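# Close the white door from inside until latched

## Task

From inside the room, push the white door shut so that its latch catches and keeps it closed. Disturb nothing else and finish with empty grippers, having released the door and backed away. The robot must not topple or be left leaning; that is a failure. At the end, once everything has settled, neither arm (hands included) nor the lift may be in contact with anything, and the base may touch only fixed things, never a movable object such as a part, box, cart, lid or drawer; contact in the final second counts against the result.

## Robot and tools

ROBOT. A LinearBot: an omnidirectional wheeled base with a column about 1.7 m tall. A carriage rides the column (lift_m) and holds two identical six-joint arms, left and right, each with a two-finger gripper. Arm bases sit about 0.57 m + lift_m above the floor; carriage parts hang about 0.15 m lower. A hand reaches about 0.78 m from its shoulder but only about 0.38 m below the arm base. Parked arm: joints 1-6 = 0, 0.05, 0.05, 1.45, 0, 0; with both parked the robot is about 0.85 m wide, 0.65 m long. Cameras: carriage_camera (forward, tilted about 20 degrees down), left_wrist_camera and right_wrist_camera (looking past the fingertips).

FRAMES. Base frame: origin on the floor below the base centre, x forward, y left, z up, metres. left_hand and right_hand are reported in it, each the midpoint between that hand's finger pads, with quat_wxyz giving the hand orientation (hand z along the fingers, fingers open along hand y). Readings tend to sit above the true hand, more at long reach. base_odometry is in the odometry frame (base frame at scene start), counts wheel turns only (slip counts as travel), heading in rad, left positive, -3.142 to 3.142.

move. One action per call. Arguments:
- base: an object with exactly one key, a relative offset from where the base last measured itself: translate_m (forward +, -2 to 2 m), strafe_m (left +, -2 to 2 m) or rotate_rad (counter-clockwise +, -6.3 to 6.3 rad).
- joints: one flat object for the whole robot, keyed by joint name, each value an absolute target (not an offset). lift_m 0 to 1 m. Per arm (prefix left_ or right_): joint1_rad -2.617 to 3.054 (yaw about vertical, 0 forward, + left); joint2_rad 0 to 3.141 (shoulder: 0 upper arm back and level, 1.57 upright, 3.14 forward); joint3_rad 0 to 3.141 (elbow, 0 folded, 3.14 straight); joint4_rad -1.57 to 1.57 (wrist pitch, + raises fingertips); joint5_rad -1.57 to 1.57 (wrist yaw, + turns fingertips right); joint6_rad -2.094 to 2.094 (roll, + clockwise seen from the forearm); gripper_m 0 to 0.093 m (pad gap). Omitted joints keep old targets.
- speeds: per-action top speeds: translate_m and strafe_m 0.02-0.5 m/s, rotate_rad 0.05-1.57 rad/s, lift_m 0.08-0.27 m/s (default 0.25; others default to the maximum).
- min_time_s: 0.1 to 8 s, shortest duration of arm and gripper motions; 2 or more makes paths straighter; too short makes arms rush and overshoot.
- cameras: list of names or ["all"]; [] for none. blocking: true (default) waits until all motion rests; false returns within about 0.5 s while motion continues.
A call without base or joints just reports state and images. Unknown keys make a call invalid; out-of-range values get it refused, and a refusal or an unrequested stop cancels your later move, wait and finished_scene calls in that reply.

RESULTS. base_status and joint_status per motion: done, moving, off_target (resting away from target, maybe still pushing), contact_stop (base or lift pushed too hard; target dropped), time_out (ran too long), not_followed (arm withheld because it would hit itself or the other arm; fix by sending one arm its current readings with joint1 swung away, then the other), stopped, limit_stop_at_motor_heat. on_its_own lists uncommanded behaviour. motor_effort is percent of maximum, bracket = peak; joint torques in N m; Motor temperatures per arm joint plus gripper. MOTOR HOT appears at 75 C; at 100 C an arm goes limp for 30-60 s (OVER-TEMPERATURE FAULT). Park stretched arms while thinking to avoid heat. Shut on nothing a gripper reads 0.000-0.003; to release, command a gap well above the reading.

OTHER TOOLS. wait(seconds 0-10, cameras) lets the scene run and returns state, early if a non-blocking move finishes. stop(cameras) brakes every running motion; the base coasts a little first. zoom_image(camera, region [x0,y0,x1,y1] pixels, top-left origin, at most 504 by 504) enlarges part of the latest image. read_manual(section "licences") gives licence text only. finished_scene(scene = current scene number) ends the scene irreversibly; make no further calls in that reply after ending the first scene.

CAUTIONS. The scene keeps running while you think. Base contact detection ignores the arms: a drive can bend an arm on the door and still report done. Never drive away while a hand grips a shut door's handle; it can pitch the robot over. Tipping risk rises with a high carriage, outstretched or loaded arms, pushing or pulling, and sudden stops; a hand z that climbs without command signals a lean. Back off about 0.2 m after being stopped against something. Push the door gently rather than slamming it, avoid hard hits on fixed objects, never let the arms strike or squeeze each other, and do not knock anything over. Finish with grippers open, arms and lift clear of everything, and the base touching only floor or fixed structure.

Each tool is called after "Call:" as name(argument=value, ...) on one line, values as JSON.

## Session

Call:
move(cameras=["all"])

Scene clock: 0.00 s.
Joint torques (N m): no reading
Motor temperatures (°C): left_arm=[31 34 39 31 28 30 27] | right_arm=[32 35 36 31 30 29 31]
base_odometry: x=+0.000 y=+0.000 heading=+0.000
base_status: not commanded
joint_positions: lift_m=+0.300 left_joint1_rad=-0.003 left_joint2_rad=+0.052 left_joint3_rad=+0.038 left_joint4_rad=+1.430 left_joint5_rad=-0.033 left_joint6_rad=+0.031 left_gripper_m=+0.09396 right_joint1_rad=+0.000 right_joint2_rad=+0.035 right_joint3_rad=+0.040 right_joint4_rad=+1.434 right_joint5_rad=-0.028 right_joint6_rad=-0.032 right_gripper_m=+0.09396
joint_status: not commanded
motor_effort: lift_m=+18 drive_wheels=+1
left_hand: x=+0.2553 y=+0.3028 z=+1.3095 quat_wxyz=(+0.997, -0.015, +0.077, +0.015) (m; base frame)
right_hand: x=+0.2486 y=-0.2923 z=+1.3103 quat_wxyz=(+0.998, -0.015, +0.066, -0.015) (m; base frame)
pictures: carriage_camera, left_wrist_camera, right_wrist_camera
Images, in order (width x height): carriage_camera 672x504, left_wrist_camera 672x504, right_wrist_camera 672x504.

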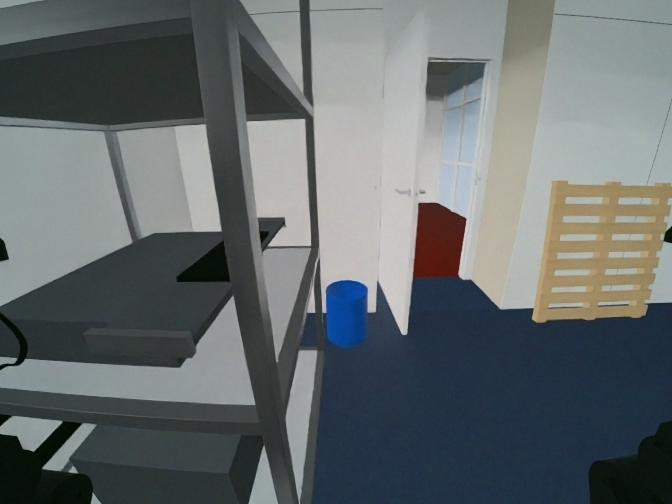

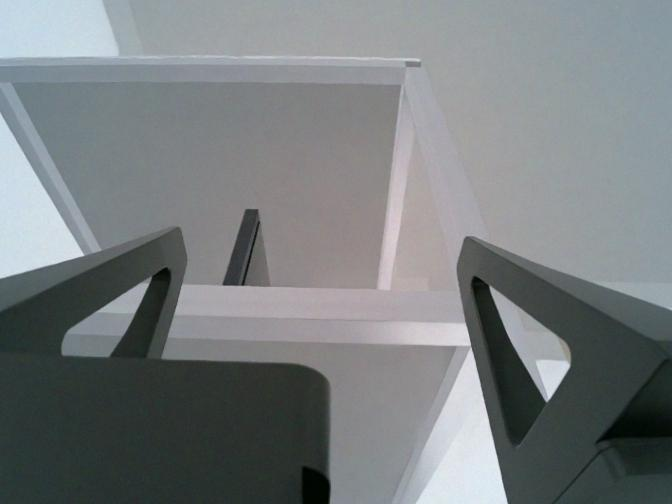

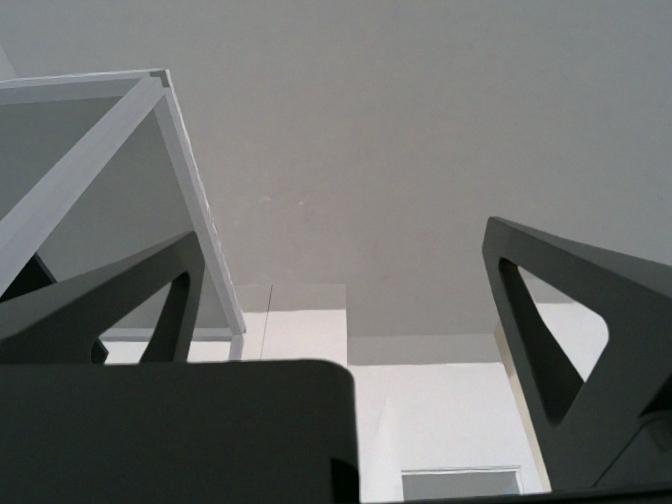

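Call:
move(base={"strafe_m": -0.58}, joints={"left_gripper_m": 0.0}, cameras=["carriage_camera"])

Call:
move(base={"translate_m": 0.6}, cameras=["carriage_camera"])

Scene clock: 52.13 s.
Joint torques (N m): left_arm=[-0.21 4.03 5.59 -0.07 0.13 0.06] | right_arm=[-0.17 3.93 5.94 -0.2 -0.06 -0.04]
move: done
base_odometry: x=-0.001 y=-0.580 heading=-0.001
base_status: done
joint_positions: lift_m=+0.300 left_joint1_rad=-0.003 left_joint2_rad=+0.052 left_joint3_rad=+0.038 left_joint4_rad=+1.430 left_joint5_rad=-0.033 left_joint6_rad=+0.031 left_gripper_m=+0.00067 right_joint1_rad=+0.001 right_joint2_rad=+0.035 right_joint3_rad=+0.040 right_joint4_rad=+1.434 right_joint5_rad=-0.028 right_joint6_rad=-0.032 right_gripper_m=+0.09396
joint_status: all done
motor_effort: lift_m=+18(18) drive_wheels=-4(18)
left_hand: x=+0.2553 y=+0.3028 z=+1.3095 quat_wxyz=(+0.997, -0.015, +0.077, +0.015) (m; base frame)
right_hand: x=+0.2486 y=-0.2923 z=+1.3103 quat_wxyz=(+0.998, -0.015, +0.066, -0.015) (m; base frame)
pictures: carriage_camera
Images, in order (width x height): carriage_camera 672x504.

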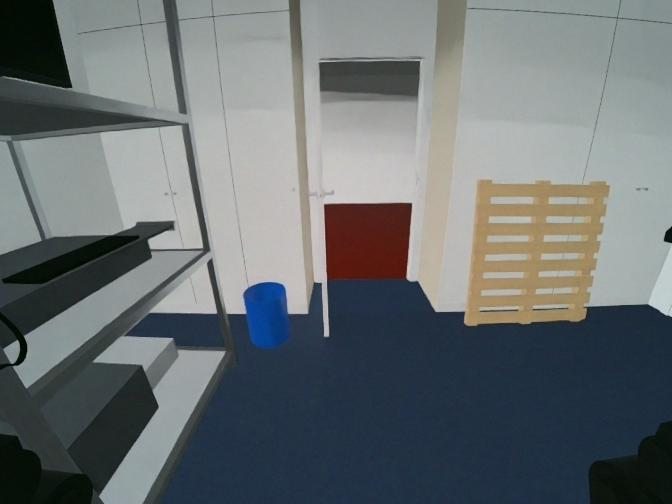

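Scene clock: 55.53 s.
Joint torques (N m): left_arm=[-0.24 3.97 5.53 -0.07 0.13 0.1] | right_arm=[-0.18 3.9 5.93 -0.18 -0.05 -0.05]
move: done
base_odometry: x=+0.599 y=-0.581 heading=-0.001
base_status: done
joint_positions: lift_m=+0.300 left_joint1_rad=-0.003 left_joint2_rad=+0.052 left_joint3_rad=+0.038 left_joint4_rad=+1.429 left_joint5_rad=-0.033 left_joint6_rad=+0.031 left_gripper_m=+0.00067 right_joint1_rad=+0.001 right_joint2_rad=+0.035 right_joint3_rad=+0.040 right_joint4_rad=+1.433 right_joint5_rad=-0.028 right_joint6_rad=-0.032 right_gripper_m=+0.09396
joint_status: not commanded
motor_effort: lift_m=+18(18) drive_wheels=+0(15)
left_hand: x=+0.2556 y=+0.3028 z=+1.3094 quat_wxyz=(+0.997, -0.015, +0.078, +0.015) (m; base frame)
right_hand: x=+0.2489 y=-0.2923 z=+1.3103 quat_wxyz=(+0.998, -0.015, +0.066, -0.015) (m; base frame)
pictures: carriage_camera
Images, in order (width x height): carriage_camera 672x504.

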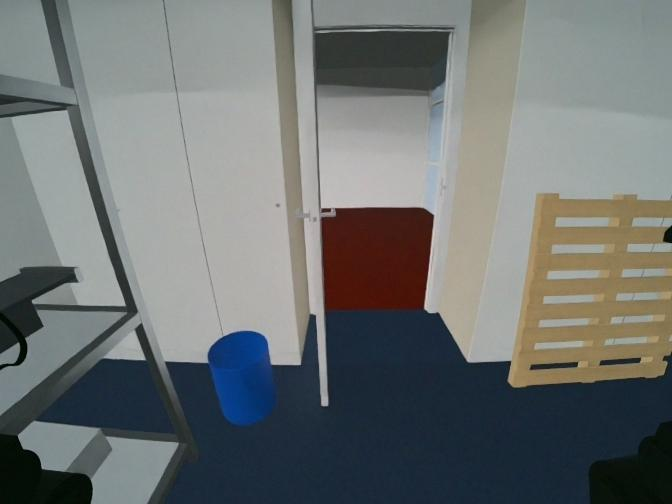

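Call:
move(base={"translate_m": 0.5}, joints={"left_joint2_rad": 2.4, "left_joint3_rad": 1.9, "left_joint4_rad": 0.5}, min_time_s=2, cameras=["carriage_camera", "left_wrist_camera"])

Scene clock: 91.40 s.
Joint torques (N m): left_arm=[-0.1 -15.08 9.32 1.92 0.09 0.07] | right_arm=[-0.18 3.82 6.05 -0.16 -0.05 -0.02]
move: done
base_odometry: x=+1.099 y=-0.582 heading=-0.001
base_status: done
joint_positions: lift_m=+0.300 left_joint1_rad=-0.003 left_joint2_rad=+2.395 left_joint3_rad=+1.873 left_joint4_rad=+0.503 left_joint5_rad=-0.033 left_joint6_rad=+0.031 left_gripper_m=+0.00067 right_joint1_rad=+0.001 right_joint2_rad=+0.035 right_joint3_rad=+0.040 right_joint4_rad=+1.432 right_joint5_rad=-0.028 right_joint6_rad=-0.032 right_gripper_m=+0.09396
joint_status: all done
motor_effort: lift_m=+18(18) drive_wheels=-1(16)
left_hand: x=+0.9190 y=+0.3011 z=+1.0986 quat_wxyz=(+0.700, +0.000, +0.714, +0.022) (m; base frame)
right_hand: x=+0.2491 y=-0.2923 z=+1.3103 quat_wxyz=(+0.998, -0.015, +0.067, -0.015) (m; base frame)
pictures: carriage_camera, left_wrist_camera
Images, in order (width x height): carriage_camera 672x504, left_wrist_camera 672x504.

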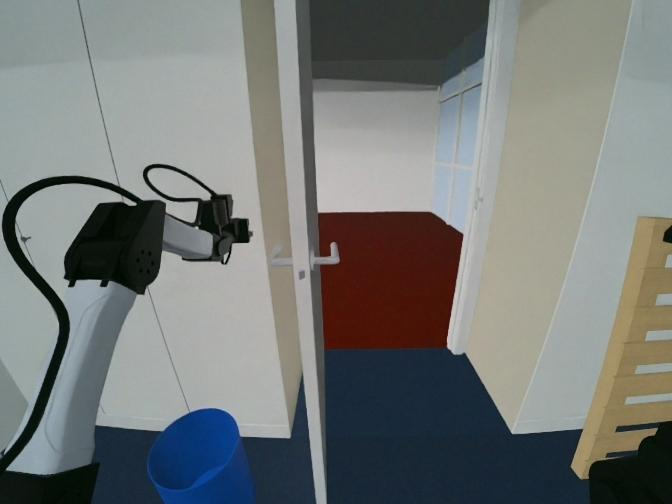

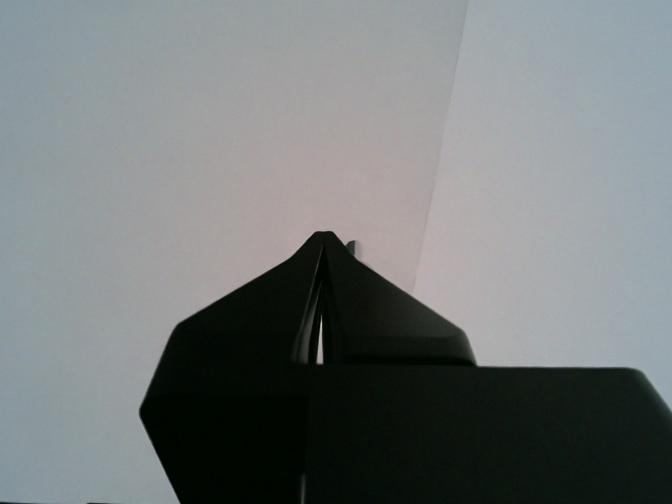

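Call:
move(joints={"lift_m": 0.42}, base={"strafe_m": -0.5}, speeds={"strafe_m": 0.2}, cameras=["carriage_camera", "left_wrist_camera"])

Scene clock: 100.07 s.
Joint torques (N m): left_arm=[-0.27 -15.87 8.43 2.03 0.25 0.08] | right_arm=[-0.14 3.84 5.98 -0.17 -0.06 -0.06]
Motor temperatures (°C): left_arm=[31 41 45 33 28 30 28] | right_arm=[31 37 37 30 30 29 31]
move: done
base_odometry: x=+1.099 y=-1.082 heading=-0.001
base_status: done
joint_positions: lift_m=+0.420 left_joint1_rad=-0.002 left_joint2_rad=+2.402 left_joint3_rad=+1.882 left_joint4_rad=+0.497 left_joint5_rad=-0.046 left_joint6_rad=+0.026 left_gripper_m=+0.00066 right_joint1_rad=+0.001 right_joint2_rad=+0.035 right_joint3_rad=+0.040 right_joint4_rad=+1.432 right_joint5_rad=-0.028 right_joint6_rad=-0.032 right_gripper_m=+0.09396
joint_status: all done
motor_effort: lift_m=+18(22) drive_wheels=+1(13)
left_hand: x=+0.9204 y=+0.3037 z=+1.2170 quat_wxyz=(+0.699, -0.006, +0.715, +0.025) (m; base frame)
right_hand: x=+0.2491 y=-0.2923 z=+1.4304 quat_wxyz=(+0.998, -0.015, +0.067, -0.015) (m; base frame)
pictures: carriage_camera, left_wrist_camera
Images, in order (width x height): carriage_camera 672x504, left_wrist_camera 672x504.

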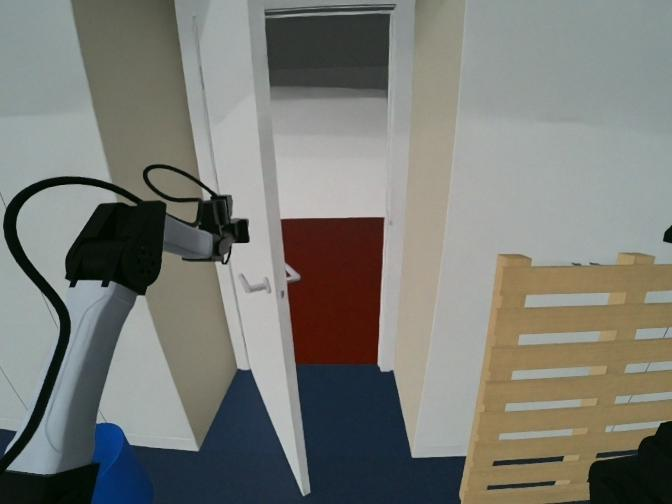

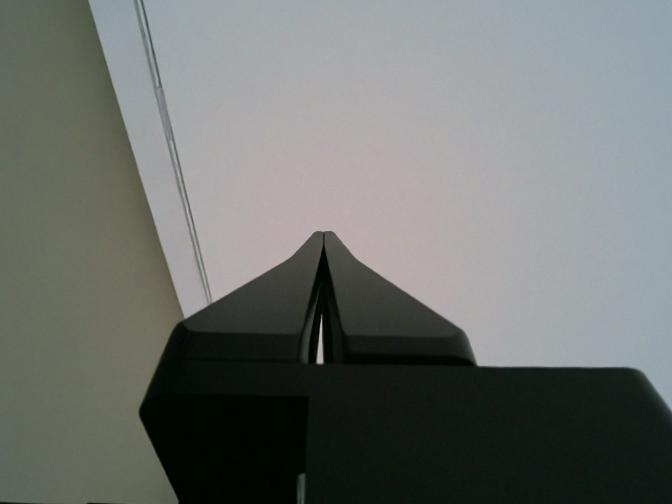

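Call:
move(base={"translate_m": 0.35}, joints={"left_joint1_rad": -0.45}, min_time_s=2, speeds={"translate_m": 0.2}, cameras=["carriage_camera", "left_wrist_camera"])

Scene clock: 110.63 s.
Joint torques (N m): left_arm=[-0.62 -15.8 8.57 1.96 0.28 0.12] | right_arm=[-0.17 3.78 6.02 -0.18 -0.05 -0.05]
move: done
base_odometry: x=+1.449 y=-1.082 heading=-0.002
base_status: done
joint_positions: lift_m=+0.420 left_joint1_rad=-0.444 left_joint2_rad=+2.402 left_joint3_rad=+1.882 left_joint4_rad=+0.497 left_joint5_rad=-0.046 left_joint6_rad=+0.024 left_gripper_m=+0.00067 right_joint1_rad=+0.001 right_joint2_rad=+0.035 right_joint3_rad=+0.040 right_joint4_rad=+1.432 right_joint5_rad=-0.028 right_joint6_rad=-0.032 right_gripper_m=+0.09396
joint_status: all done
motor_effort: lift_m=+17(18) drive_wheels=+4(14)
left_hand: x=+0.8554 y=+0.0013 z=+1.2170 quat_wxyz=(+0.687, +0.150, +0.699, -0.130) (m; base frame)
right_hand: x=+0.2490 y=-0.2923 z=+1.4304 quat_wxyz=(+0.998, -0.015, +0.067, -0.015) (m; base frame)
pictures: carriage_camera, left_wrist_camera
Images, in order (width x height): carriage_camera 672x504, left_wrist_camera 672x504.

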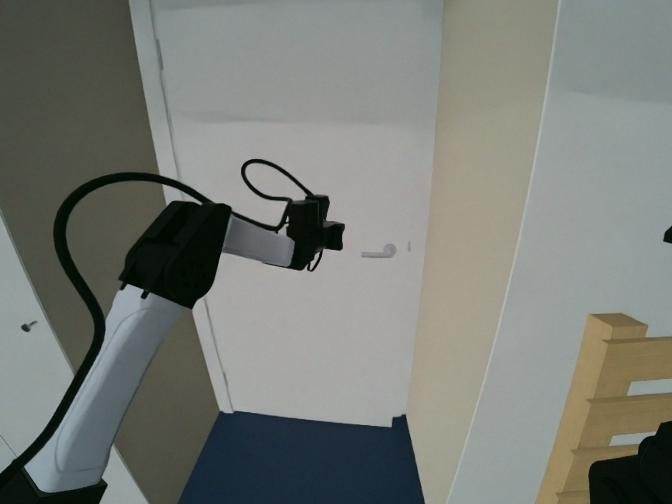

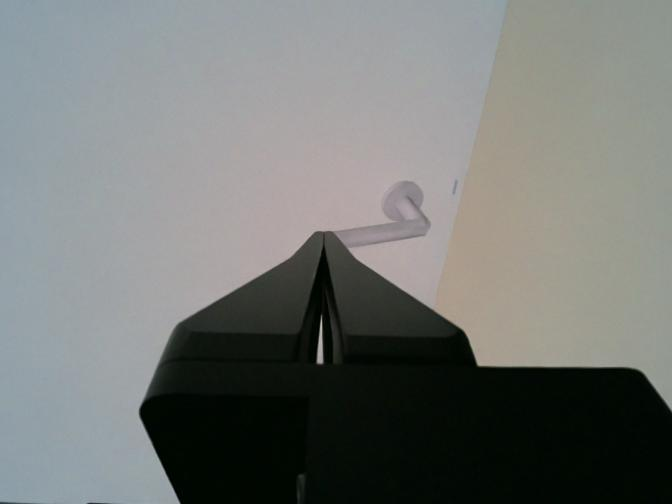

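Call:
move(base={"strafe_m": 0.1})

Call:
move(base={"translate_m": 0.38}, speeds={"translate_m": 0.15}, cameras=["carriage_camera", "left_wrist_camera"])

Scene clock: 118.40 s.
Joint torques (N m): left_arm=[-0.27 -15.82 8.64 2 0.23 0.12] | right_arm=[0.09 3.86 6.01 -0.17 -0.06 -0.04]
Motor temperatures (°C): left_arm=[31 46 45 36 28 30 28] | right_arm=[31 37 38 30 30 29 31]
move: done
base_odometry: x=+1.449 y=-0.982 heading=-0.002
base_status: done
joint_positions: lift_m=+0.420 left_joint1_rad=-0.447 left_joint2_rad=+2.402 left_joint3_rad=+1.882 left_joint4_rad=+0.497 left_joint5_rad=-0.045 left_joint6_rad=+0.024 left_gripper_m=+0.00067 right_joint1_rad=+0.000 right_joint2_rad=+0.035 right_joint3_rad=+0.040 right_joint4_rad=+1.432 right_joint5_rad=-0.028 right_joint6_rad=-0.032 right_gripper_m=+0.09396
joint_status: not commanded
motor_effort: lift_m=+17(18) drive_wheels=+1(13)
left_hand: x=+0.8545 y=-0.0006 z=+1.2170 quat_wxyz=(+0.687, +0.152, +0.699, -0.131) (m; base frame)
right_hand: x=+0.2490 y=-0.2923 z=+1.4304 quat_wxyz=(+0.998, -0.015, +0.067, -0.015) (m; base frame)
pictures: none

Scene clock: 121.83 s.
Joint torques (N m): left_arm=[4.27 -15.6 8.69 2.19 -1.76 0.12] | right_arm=[0.03 3.99 5.9 -0.14 -0.06 -0.06]
move: done
base_odometry: x=+1.829 y=-0.983 heading=-0.002
base_status: done
joint_positions: lift_m=+0.420 left_joint1_rad=-0.508 left_joint2_rad=+2.401 left_joint3_rad=+1.881 left_joint4_rad=+0.481 left_joint5_rad=+0.127 left_joint6_rad=+0.024 left_gripper_m=+0.00066 right_joint1_rad=+0.000 right_joint2_rad=+0.035 right_joint3_rad=+0.040 right_joint4_rad=+1.432 right_joint5_rad=-0.028 right_joint6_rad=-0.032 right_gripper_m=+0.09396
joint_status: not commanded
motor_effort: lift_m=+17(18) drive_wheels=+5(14)
left_hand: x=+0.8194 y=-0.0641 z=+1.2128 quat_wxyz=(+0.661, +0.232, +0.683, -0.210) (m; base frame)
right_hand: x=+0.2491 y=-0.2923 z=+1.4303 quat_wxyz=(+0.998, -0.015, +0.067, -0.015) (m; base frame)
pictures: carriage_camera, left_wrist_camera
Images, in order (width x height): carriage_camera 672x504, left_wrist_camera 672x504.

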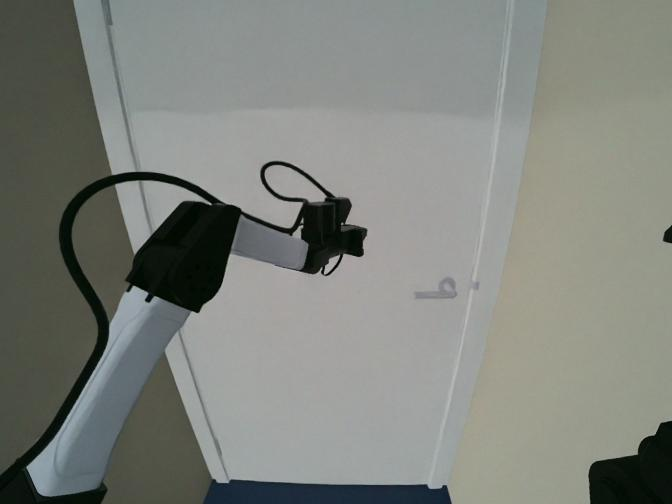

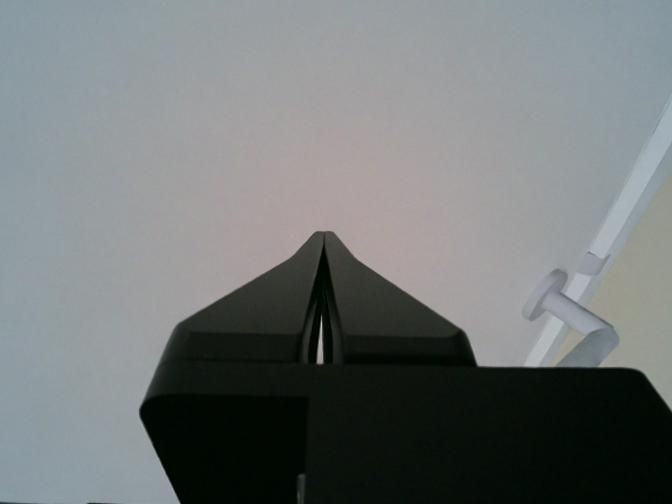

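Call:
zoom_image(camera="carriage_camera", region=[400, 200, 540, 340])

Scaled by 3.600 from the camera's 672x504 image, which has a finer 960x720 frame.

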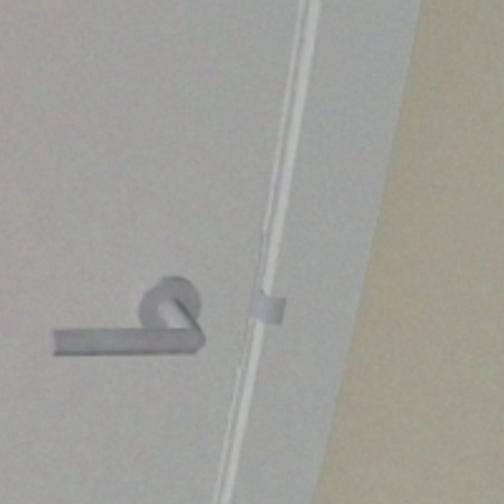

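Call:
move(base={"translate_m": 0.08}, joints={"left_joint1_rad": -0.4, "left_joint5_rad": -0.4}, speeds={"translate_m": 0.1}, cameras=["carriage_camera", "left_wrist_camera"])

Call:
zoom_image(camera="carriage_camera", region=[400, 200, 540, 340])

Scene clock: 134.77 s.
Joint torques (N m): left_arm=[15.76 -11.51 10.17 3.25 -7.68 0.02] | right_arm=[-0.08 3.89 5.91 -0.2 -0.04 -0.03]
Motor temperatures (°C): left_arm=[32 51 46 38 33 30 28] | right_arm=[31 37 38 30 30 29 31]
move: off_target
base_odometry: x=+1.909 y=-0.983 heading=-0.001
base_status: done
joint_positions: lift_m=+0.420 left_joint1_rad=-0.607 left_joint2_rad=+2.361 left_joint3_rad=+1.864 left_joint4_rad=+0.363 left_joint5_rad=+0.325 left_joint6_rad=+0.034 left_gripper_m=+0.00065 right_joint1_rad=+0.000 right_joint2_rad=+0.035 right_joint3_rad=+0.040 right_joint4_rad=+1.432 right_joint5_rad=-0.028 right_joint6_rad=-0.032 right_gripper_m=+0.09396
joint_status: left_joint1_rad off_target (ended at -0.607, target -0.400); left_joint5_rad off_target (ended at +0.325, target -0.400)
motor_effort: lift_m=+17(18) drive_wheels=+9(23)
left_hand: x=+0.7488 y=-0.1410 z=+1.2039 quat_wxyz=(+0.588, +0.335, +0.672, -0.300) (m; base frame)
right_hand: x=+0.2491 y=-0.2923 z=+1.4303 quat_wxyz=(+0.998, -0.015, +0.067, -0.015) (m; base frame)
pictures: carriage_camera, left_wrist_camera
Images, in order (width x height): carriage_camera 672x504, left_wrist_camera 672x504.

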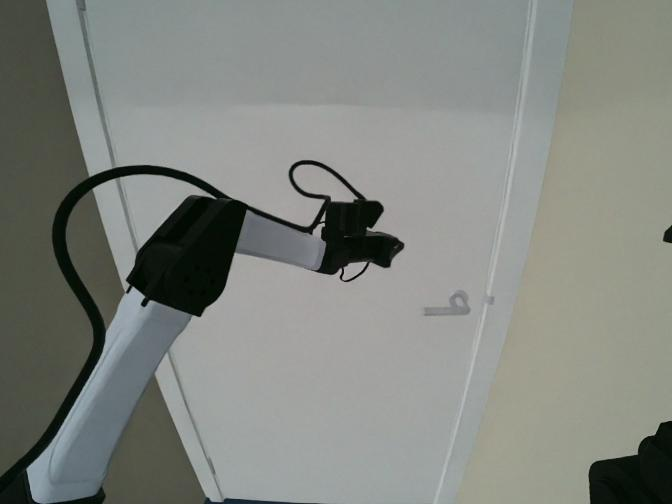

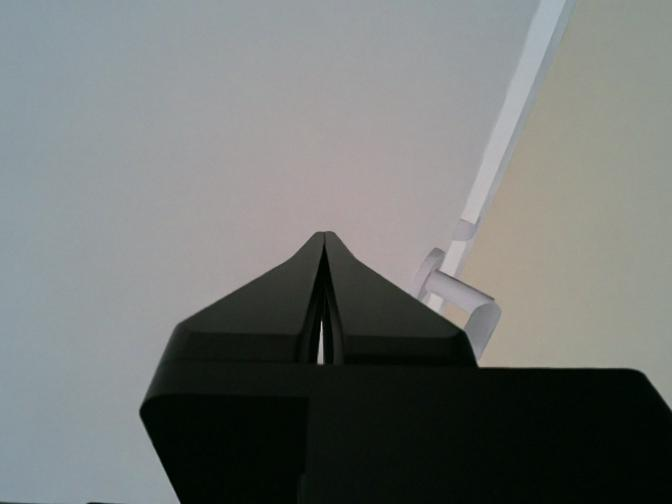

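Scaled by 3.600 from the camera's 672x504 image, which has a finer 960x720 frame.

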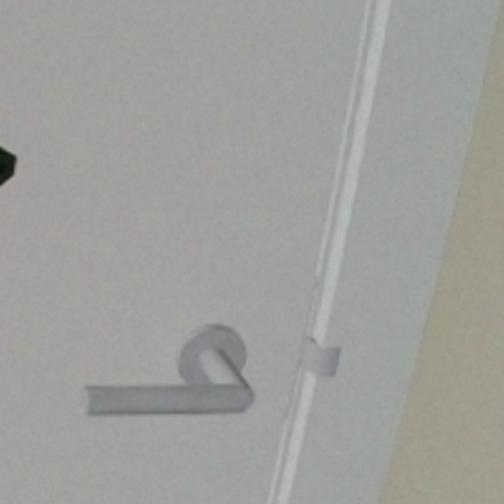

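Call:
move(base={"translate_m": -0.4}, speeds={"translate_m": 0.3}, cameras=["carriage_camera"])

Call:
zoom_image(camera="carriage_camera", region=[340, 190, 480, 330])

Call:
finished_scene(scene=1)

Scene clock: 147.23 s.
Joint torques (N m): left_arm=[0.12 -14.34 9.61 2.11 -0.1 0.04] | right_arm=[-0.06 3.86 6.04 -0.17 -0.05 -0.05]
Motor temperatures (°C): left_arm=[39 53 47 42 64 30 28] | right_arm=[31 37 38 30 30 29 31]
move: done
base_odometry: x=+1.509 y=-0.982 heading=-0.001
base_status: done
joint_positions: lift_m=+0.420 left_joint1_rad=-0.405 left_joint2_rad=+2.388 left_joint3_rad=+1.871 left_joint4_rad=+0.481 left_joint5_rad=-0.385 left_joint6_rad=+0.034 left_gripper_m=+0.00065 right_joint1_rad=+0.000 right_joint2_rad=+0.035 right_joint3_rad=+0.040 right_joint4_rad=+1.431 right_joint5_rad=-0.028 right_joint6_rad=-0.032 right_gripper_m=+0.09396
joint_status: not commanded
on_its_own: left_joint1_rad moved +0.202 to your old target -0.400; left_joint5_rad moved -0.710 to your old target -0.400
motor_effort: lift_m=+17(18) drive_wheels=+0(13)
left_hand: x=+0.8754 y=+0.0855 z=+1.2174 quat_wxyz=(+0.695, +0.024, +0.718, +0.010) (m; base frame)
right_hand: x=+0.2492 y=-0.2923 z=+1.4303 quat_wxyz=(+0.998, -0.015, +0.067, -0.015) (m; base frame)
pictures: carriage_camera
Images, in order (width x height): carriage_camera 672x504.

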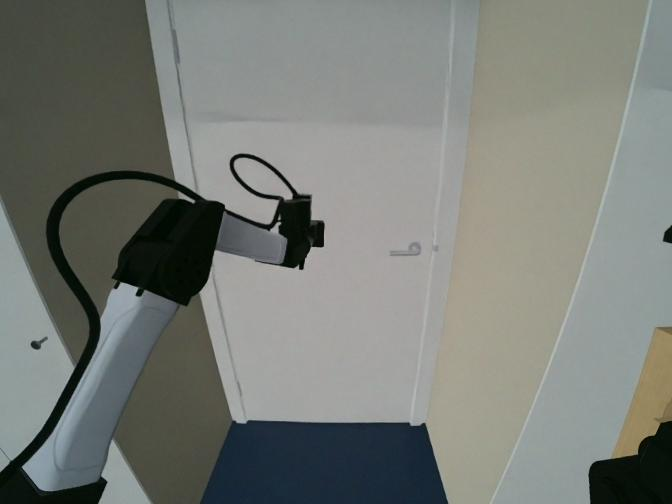

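Scaled by 3.600 from the camera's 672x504 image, which has a finer 960x720 frame.

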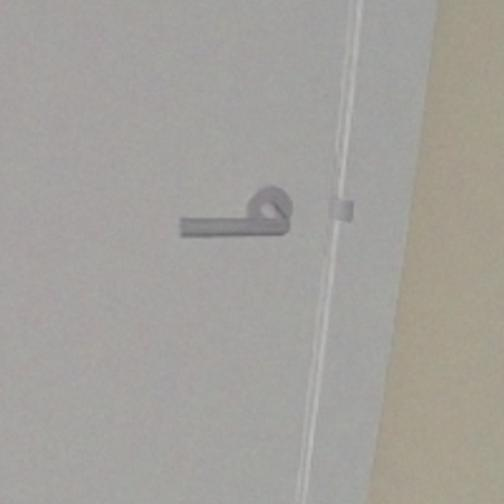

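The scene is finished: the task was done.


## Next scene

The same job, from a new start.

Call:
move(cameras=["carriage_camera"])

Scene clock: 0.00 s.
Joint torques (N m): no reading
Motor temperatures (°C): left_arm=[30 33 36 30 29 30 27] | right_arm=[31 32 33 28 29 29 31]
base_odometry: x=+0.000 y=+0.000 heading=+0.000
base_status: not commanded
joint_positions: lift_m=+0.300 left_joint1_rad=-0.004 left_joint2_rad=+0.043 left_joint3_rad=+0.038 left_joint4_rad=+1.478 left_joint5_rad=-0.003 left_joint6_rad=-0.042 left_gripper_m=+0.09396 right_joint1_rad=-0.020 right_joint2_rad=+0.054 right_joint3_rad=+0.039 right_joint4_rad=+1.497 right_joint5_rad=+0.020 right_joint6_rad=+0.048 right_gripper_m=+0.09396
joint_status: not commanded
motor_effort: lift_m=+18 drive_wheels=+0
left_hand: x=+0.2411 y=+0.2976 z=+1.3111 quat_wxyz=(+0.999, -0.002, +0.049, -0.023) (m; base frame)
right_hand: x=+0.2395 y=-0.3011 z=+1.3116 quat_wxyz=(+0.999, +0.011, +0.044, +0.013) (m; base frame)
pictures: carriage_camera
Images, in order (width x height): carriage_camera 672x504.

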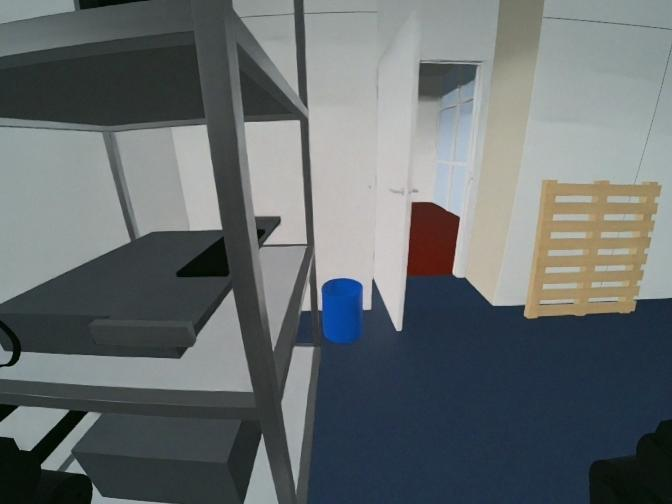

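Call:
move(base={"strafe_m": -0.56}, joints={"left_gripper_m": 0.0, "lift_m": 0.42})

Call:
move(base={"translate_m": 1.13}, joints={"left_joint1_rad": 0, "left_joint2_rad": 2.4, "left_joint3_rad": 1.9, "left_joint4_rad": 0.5, "left_joint5_rad": 0, "left_joint6_rad": 0}, min_time_s=2, cameras=["carriage_camera"])

Scene clock: 26.47 s.
Joint torques (N m): left_arm=[-0.25 4.16 5.48 -0.18 0.11 0.05] | right_arm=[-0.36 3.93 5.76 -0.32 -0.09 -0.04]
move: done
base_odometry: x=-0.001 y=-0.560 heading=-0.001
base_status: done
joint_positions: lift_m=+0.420 left_joint1_rad=-0.003 left_joint2_rad=+0.043 left_joint3_rad=+0.038 left_joint4_rad=+1.478 left_joint5_rad=-0.003 left_joint6_rad=-0.042 left_gripper_m=+0.00066 right_joint1_rad=-0.019 right_joint2_rad=+0.054 right_joint3_rad=+0.039 right_joint4_rad=+1.497 right_joint5_rad=+0.020 right_joint6_rad=+0.048 right_gripper_m=+0.09396
joint_status: all done
motor_effort: lift_m=+17(21) drive_wheels=-2(20)
left_hand: x=+0.2411 y=+0.2976 z=+1.4312 quat_wxyz=(+0.999, -0.002, +0.049, -0.022) (m; base frame)
right_hand: x=+0.2395 y=-0.3011 z=+1.4317 quat_wxyz=(+0.999, +0.011, +0.044, +0.014) (m; base frame)
pictures: none

Scene clock: 31.03 s.
Joint torques (N m): left_arm=[0.05 -14.5 9.25 1.88 0.11 0.17] | right_arm=[-0.14 4.03 5.81 -0.3 -0.1 -0.03]
move: done
base_odometry: x=+1.129 y=-0.561 heading=-0.001
base_status: done
joint_positions: lift_m=+0.420 left_joint1_rad=-0.003 left_joint2_rad=+2.392 left_joint3_rad=+1.873 left_joint4_rad=+0.505 left_joint5_rad=-0.003 left_joint6_rad=-0.011 left_gripper_m=+0.00066 right_joint1_rad=-0.019 right_joint2_rad=+0.054 right_joint3_rad=+0.039 right_joint4_rad=+1.497 right_joint5_rad=+0.020 right_joint6_rad=+0.048 right_gripper_m=+0.09396
joint_status: all done
motor_effort: lift_m=+17(18) drive_wheels=-3(16)
left_hand: x=+0.9189 y=+0.2954 z=+1.2211 quat_wxyz=(+0.702, -0.004, +0.712, -0.004) (m; base frame)
right_hand: x=+0.2396 y=-0.3011 z=+1.4316 quat_wxyz=(+0.999, +0.011, +0.045, +0.014) (m; base frame)
pictures: carriage_camera
Images, in order (width x height): carriage_camera 672x504.

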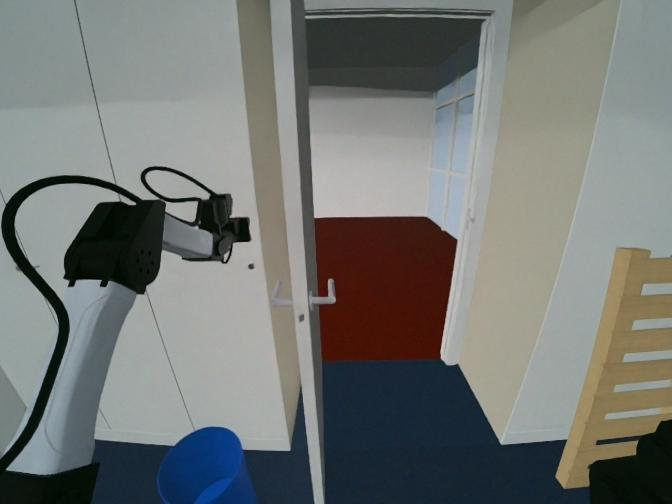

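Call:
move(base={"strafe_m": -0.43}, speeds={"strafe_m": 0.25})

Call:
move(base={"translate_m": 0.5}, joints={"left_joint1_rad": -0.45}, min_time_s=2, speeds={"translate_m": 0.25}, cameras=["carriage_camera"])

Scene clock: 37.73 s.
Joint torques (N m): left_arm=[0.34 -14.53 9.22 1.9 0.25 0.04] | right_arm=[-0.1 3.93 5.75 -0.29 -0.1 -0.06]
Motor temperatures (°C): left_arm=[30 39 41 32 28 30 27] | right_arm=[31 33 35 29 29 29 31]
move: done
base_odometry: x=+1.129 y=-0.991 heading=-0.001
base_status: done
joint_positions: lift_m=+0.420 left_joint1_rad=-0.005 left_joint2_rad=+2.392 left_joint3_rad=+1.873 left_joint4_rad=+0.505 left_joint5_rad=-0.013 left_joint6_rad=+0.001 left_gripper_m=+0.00065 right_joint1_rad=-0.019 right_joint2_rad=+0.054 right_joint3_rad=+0.039 right_joint4_rad=+1.497 right_joint5_rad=+0.020 right_joint6_rad=+0.048 right_gripper_m=+0.09396
joint_status: not commanded
motor_effort: lift_m=+17(18) drive_wheels=+0(13)
left_hand: x=+0.9189 y=+0.2960 z=+1.2210 quat_wxyz=(+0.702, -0.003, +0.712, +0.003) (m; base frame)
right_hand: x=+0.2396 y=-0.3011 z=+1.4316 quat_wxyz=(+0.999, +0.011, +0.045, +0.014) (m; base frame)
pictures: none

Scene clock: 41.10 s.
Joint torques (N m): left_arm=[-0.34 -14.76 9.35 1.95 0.25 0.05] | right_arm=[-0.14 3.93 5.81 -0.35 -0.11 -0.04]
move: done
base_odometry: x=+1.629 y=-0.992 heading=-0.001
base_status: done
joint_positions: lift_m=+0.420 left_joint1_rad=-0.449 left_joint2_rad=+2.392 left_joint3_rad=+1.873 left_joint4_rad=+0.500 left_joint5_rad=-0.013 left_joint6_rad=+0.001 left_gripper_m=+0.00064 right_joint1_rad=-0.019 right_joint2_rad=+0.054 right_joint3_rad=+0.039 right_joint4_rad=+1.496 right_joint5_rad=+0.020 right_joint6_rad=+0.048 right_gripper_m=+0.09396
joint_status: all done
motor_effort: lift_m=+17(18) drive_wheels=-2(15)
left_hand: x=+0.8500 y=-0.0065 z=+1.2197 quat_wxyz=(+0.684, +0.155, +0.697, -0.151) (m; base frame)
right_hand: x=+0.2397 y=-0.3011 z=+1.4316 quat_wxyz=(+0.999, +0.011, +0.045, +0.014) (m; base frame)
pictures: carriage_camera
Images, in order (width x height): carriage_camera 672x504.

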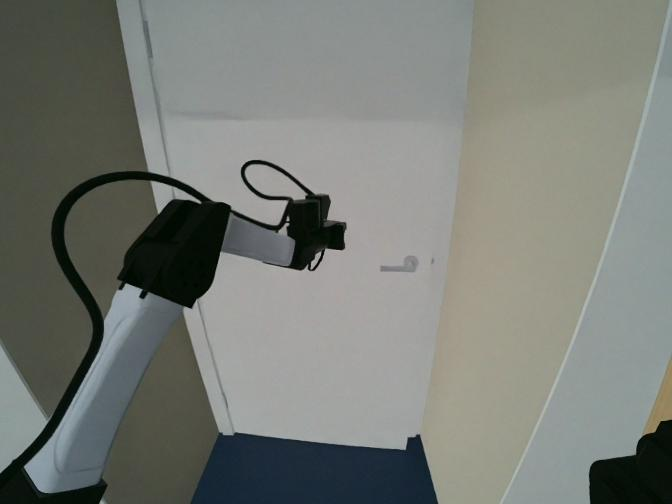

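Call:
move(base={"strafe_m": 0.05})

Call:
move(base={"translate_m": 0.3}, speeds={"translate_m": 0.15}, joints={"left_joint1_rad": -0.4, "left_joint5_rad": -0.3}, cameras=["carriage_camera"])

Scene clock: 54.97 s.
Joint torques (N m): left_arm=[-0.42 -14.68 9.46 1.95 0.2 0.04] | right_arm=[-0.1 3.99 5.82 -0.29 -0.09 -0.04]
Motor temperatures (°C): left_arm=[30 45 45 34 28 30 28] | right_arm=[31 33 35 29 29 29 31]
move: done
base_odometry: x=+1.630 y=-0.942 heading=-0.002
base_status: done
joint_positions: lift_m=+0.420 left_joint1_rad=-0.448 left_joint2_rad=+2.392 left_joint3_rad=+1.873 left_joint4_rad=+0.500 left_joint5_rad=-0.011 left_joint6_rad=+0.001 left_gripper_m=+0.00064 right_joint1_rad=-0.020 right_joint2_rad=+0.054 right_joint3_rad=+0.039 right_joint4_rad=+1.496 right_joint5_rad=+0.020 right_joint6_rad=+0.048 right_gripper_m=+0.09396
joint_status: not commanded
motor_effort: lift_m=+18(18) drive_wheels=-1(11)
left_hand: x=+0.8504 y=-0.0058 z=+1.2197 quat_wxyz=(+0.684, +0.155, +0.697, -0.151) (m; base frame)
right_hand: x=+0.2397 y=-0.3011 z=+1.4316 quat_wxyz=(+0.999, +0.011, +0.045, +0.014) (m; base frame)
pictures: none

Scene clock: 57.87 s.
Joint torques (N m): left_arm=[19.34 -0.42 12.62 5.67 7.26 0.06] | right_arm=[-0.14 4 5.83 -0.28 -0.1 -0.04]
move: off_target
base_odometry: x=+1.929 y=-0.943 heading=-0.002
base_status: done
joint_positions: lift_m=+0.420 left_joint1_rad=-0.649 left_joint2_rad=+2.256 left_joint3_rad=+1.834 left_joint4_rad=+0.069 left_joint5_rad=-0.934 left_joint6_rad=-0.005 left_gripper_m=+0.00064 right_joint1_rad=-0.020 right_joint2_rad=+0.054 right_joint3_rad=+0.039 right_joint4_rad=+1.498 right_joint5_rad=+0.020 right_joint6_rad=+0.048 right_gripper_m=+0.09396
joint_status: left_joint1_rad off_target (ended at -0.649, target -0.400); left_joint5_rad off_target (ended at -0.934, target -0.300)
motor_effort: lift_m=+18(18) drive_wheels=+17(27)
left_hand: x=+0.7791 y=+0.0451 z=+1.2118 quat_wxyz=(+0.602, -0.013, +0.776, +0.186) (m; base frame)
right_hand: x=+0.2394 y=-0.3012 z=+1.4316 quat_wxyz=(+0.999, +0.012, +0.044, +0.014) (m; base frame)
pictures: carriage_camera
Images, in order (width x height): carriage_camera 672x504.

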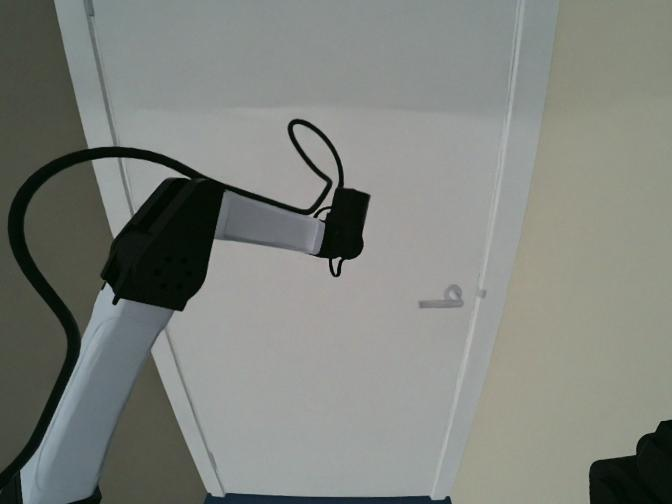

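Call:
move(base={"translate_m": -0.35}, speeds={"translate_m": 0.3}, cameras=["carriage_camera"])

Call:
zoom_image(camera="carriage_camera", region=[340, 190, 480, 330])

Scene clock: 65.00 s.
Joint torques (N m): left_arm=[-0.1 -15.04 9.32 2.07 0.26 0.11] | right_arm=[-0.09 4.03 5.81 -0.32 -0.11 -0.06]
Motor temperatures (°C): left_arm=[37 44 48 48 41 30 28] | right_arm=[31 33 35 29 29 29 31]
move: done
base_odometry: x=+1.579 y=-0.942 heading=-0.002
base_status: done
joint_positions: lift_m=+0.420 left_joint1_rad=-0.401 left_joint2_rad=+2.396 left_joint3_rad=+1.875 left_joint4_rad=+0.487 left_joint5_rad=-0.314 left_joint6_rad=-0.004 left_gripper_m=+0.00062 right_joint1_rad=-0.020 right_joint2_rad=+0.054 right_joint3_rad=+0.039 right_joint4_rad=+1.498 right_joint5_rad=+0.020 right_joint6_rad=+0.048 right_gripper_m=+0.09396
joint_status: not commanded
on_its_own: left_joint1_rad moved +0.248 to your old target -0.400; left_joint5_rad moved +0.620 to your old target -0.300
motor_effort: lift_m=+18(18) drive_wheels=-1(15)
left_hand: x=+0.8765 y=+0.0750 z=+1.2151 quat_wxyz=(+0.695, +0.034, +0.718, -0.028) (m; base frame)
right_hand: x=+0.2393 y=-0.3012 z=+1.4316 quat_wxyz=(+0.999, +0.012, +0.044, +0.014) (m; base frame)
pictures: carriage_camera
Images, in order (width x height): carriage_camera 672x504.

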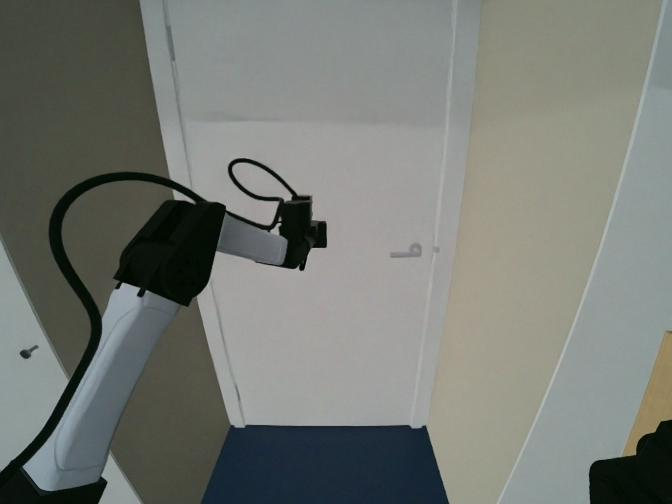

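Scaled by 3.600 from the camera's 672x504 image, which has a finer 960x720 frame.

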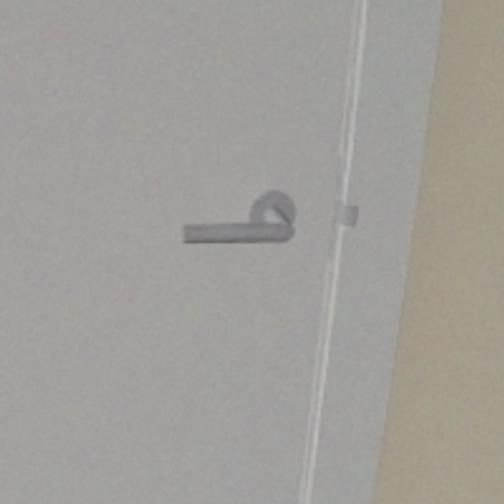

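Call:
finished_scene(scene=2)

The scene is finished: the task was done.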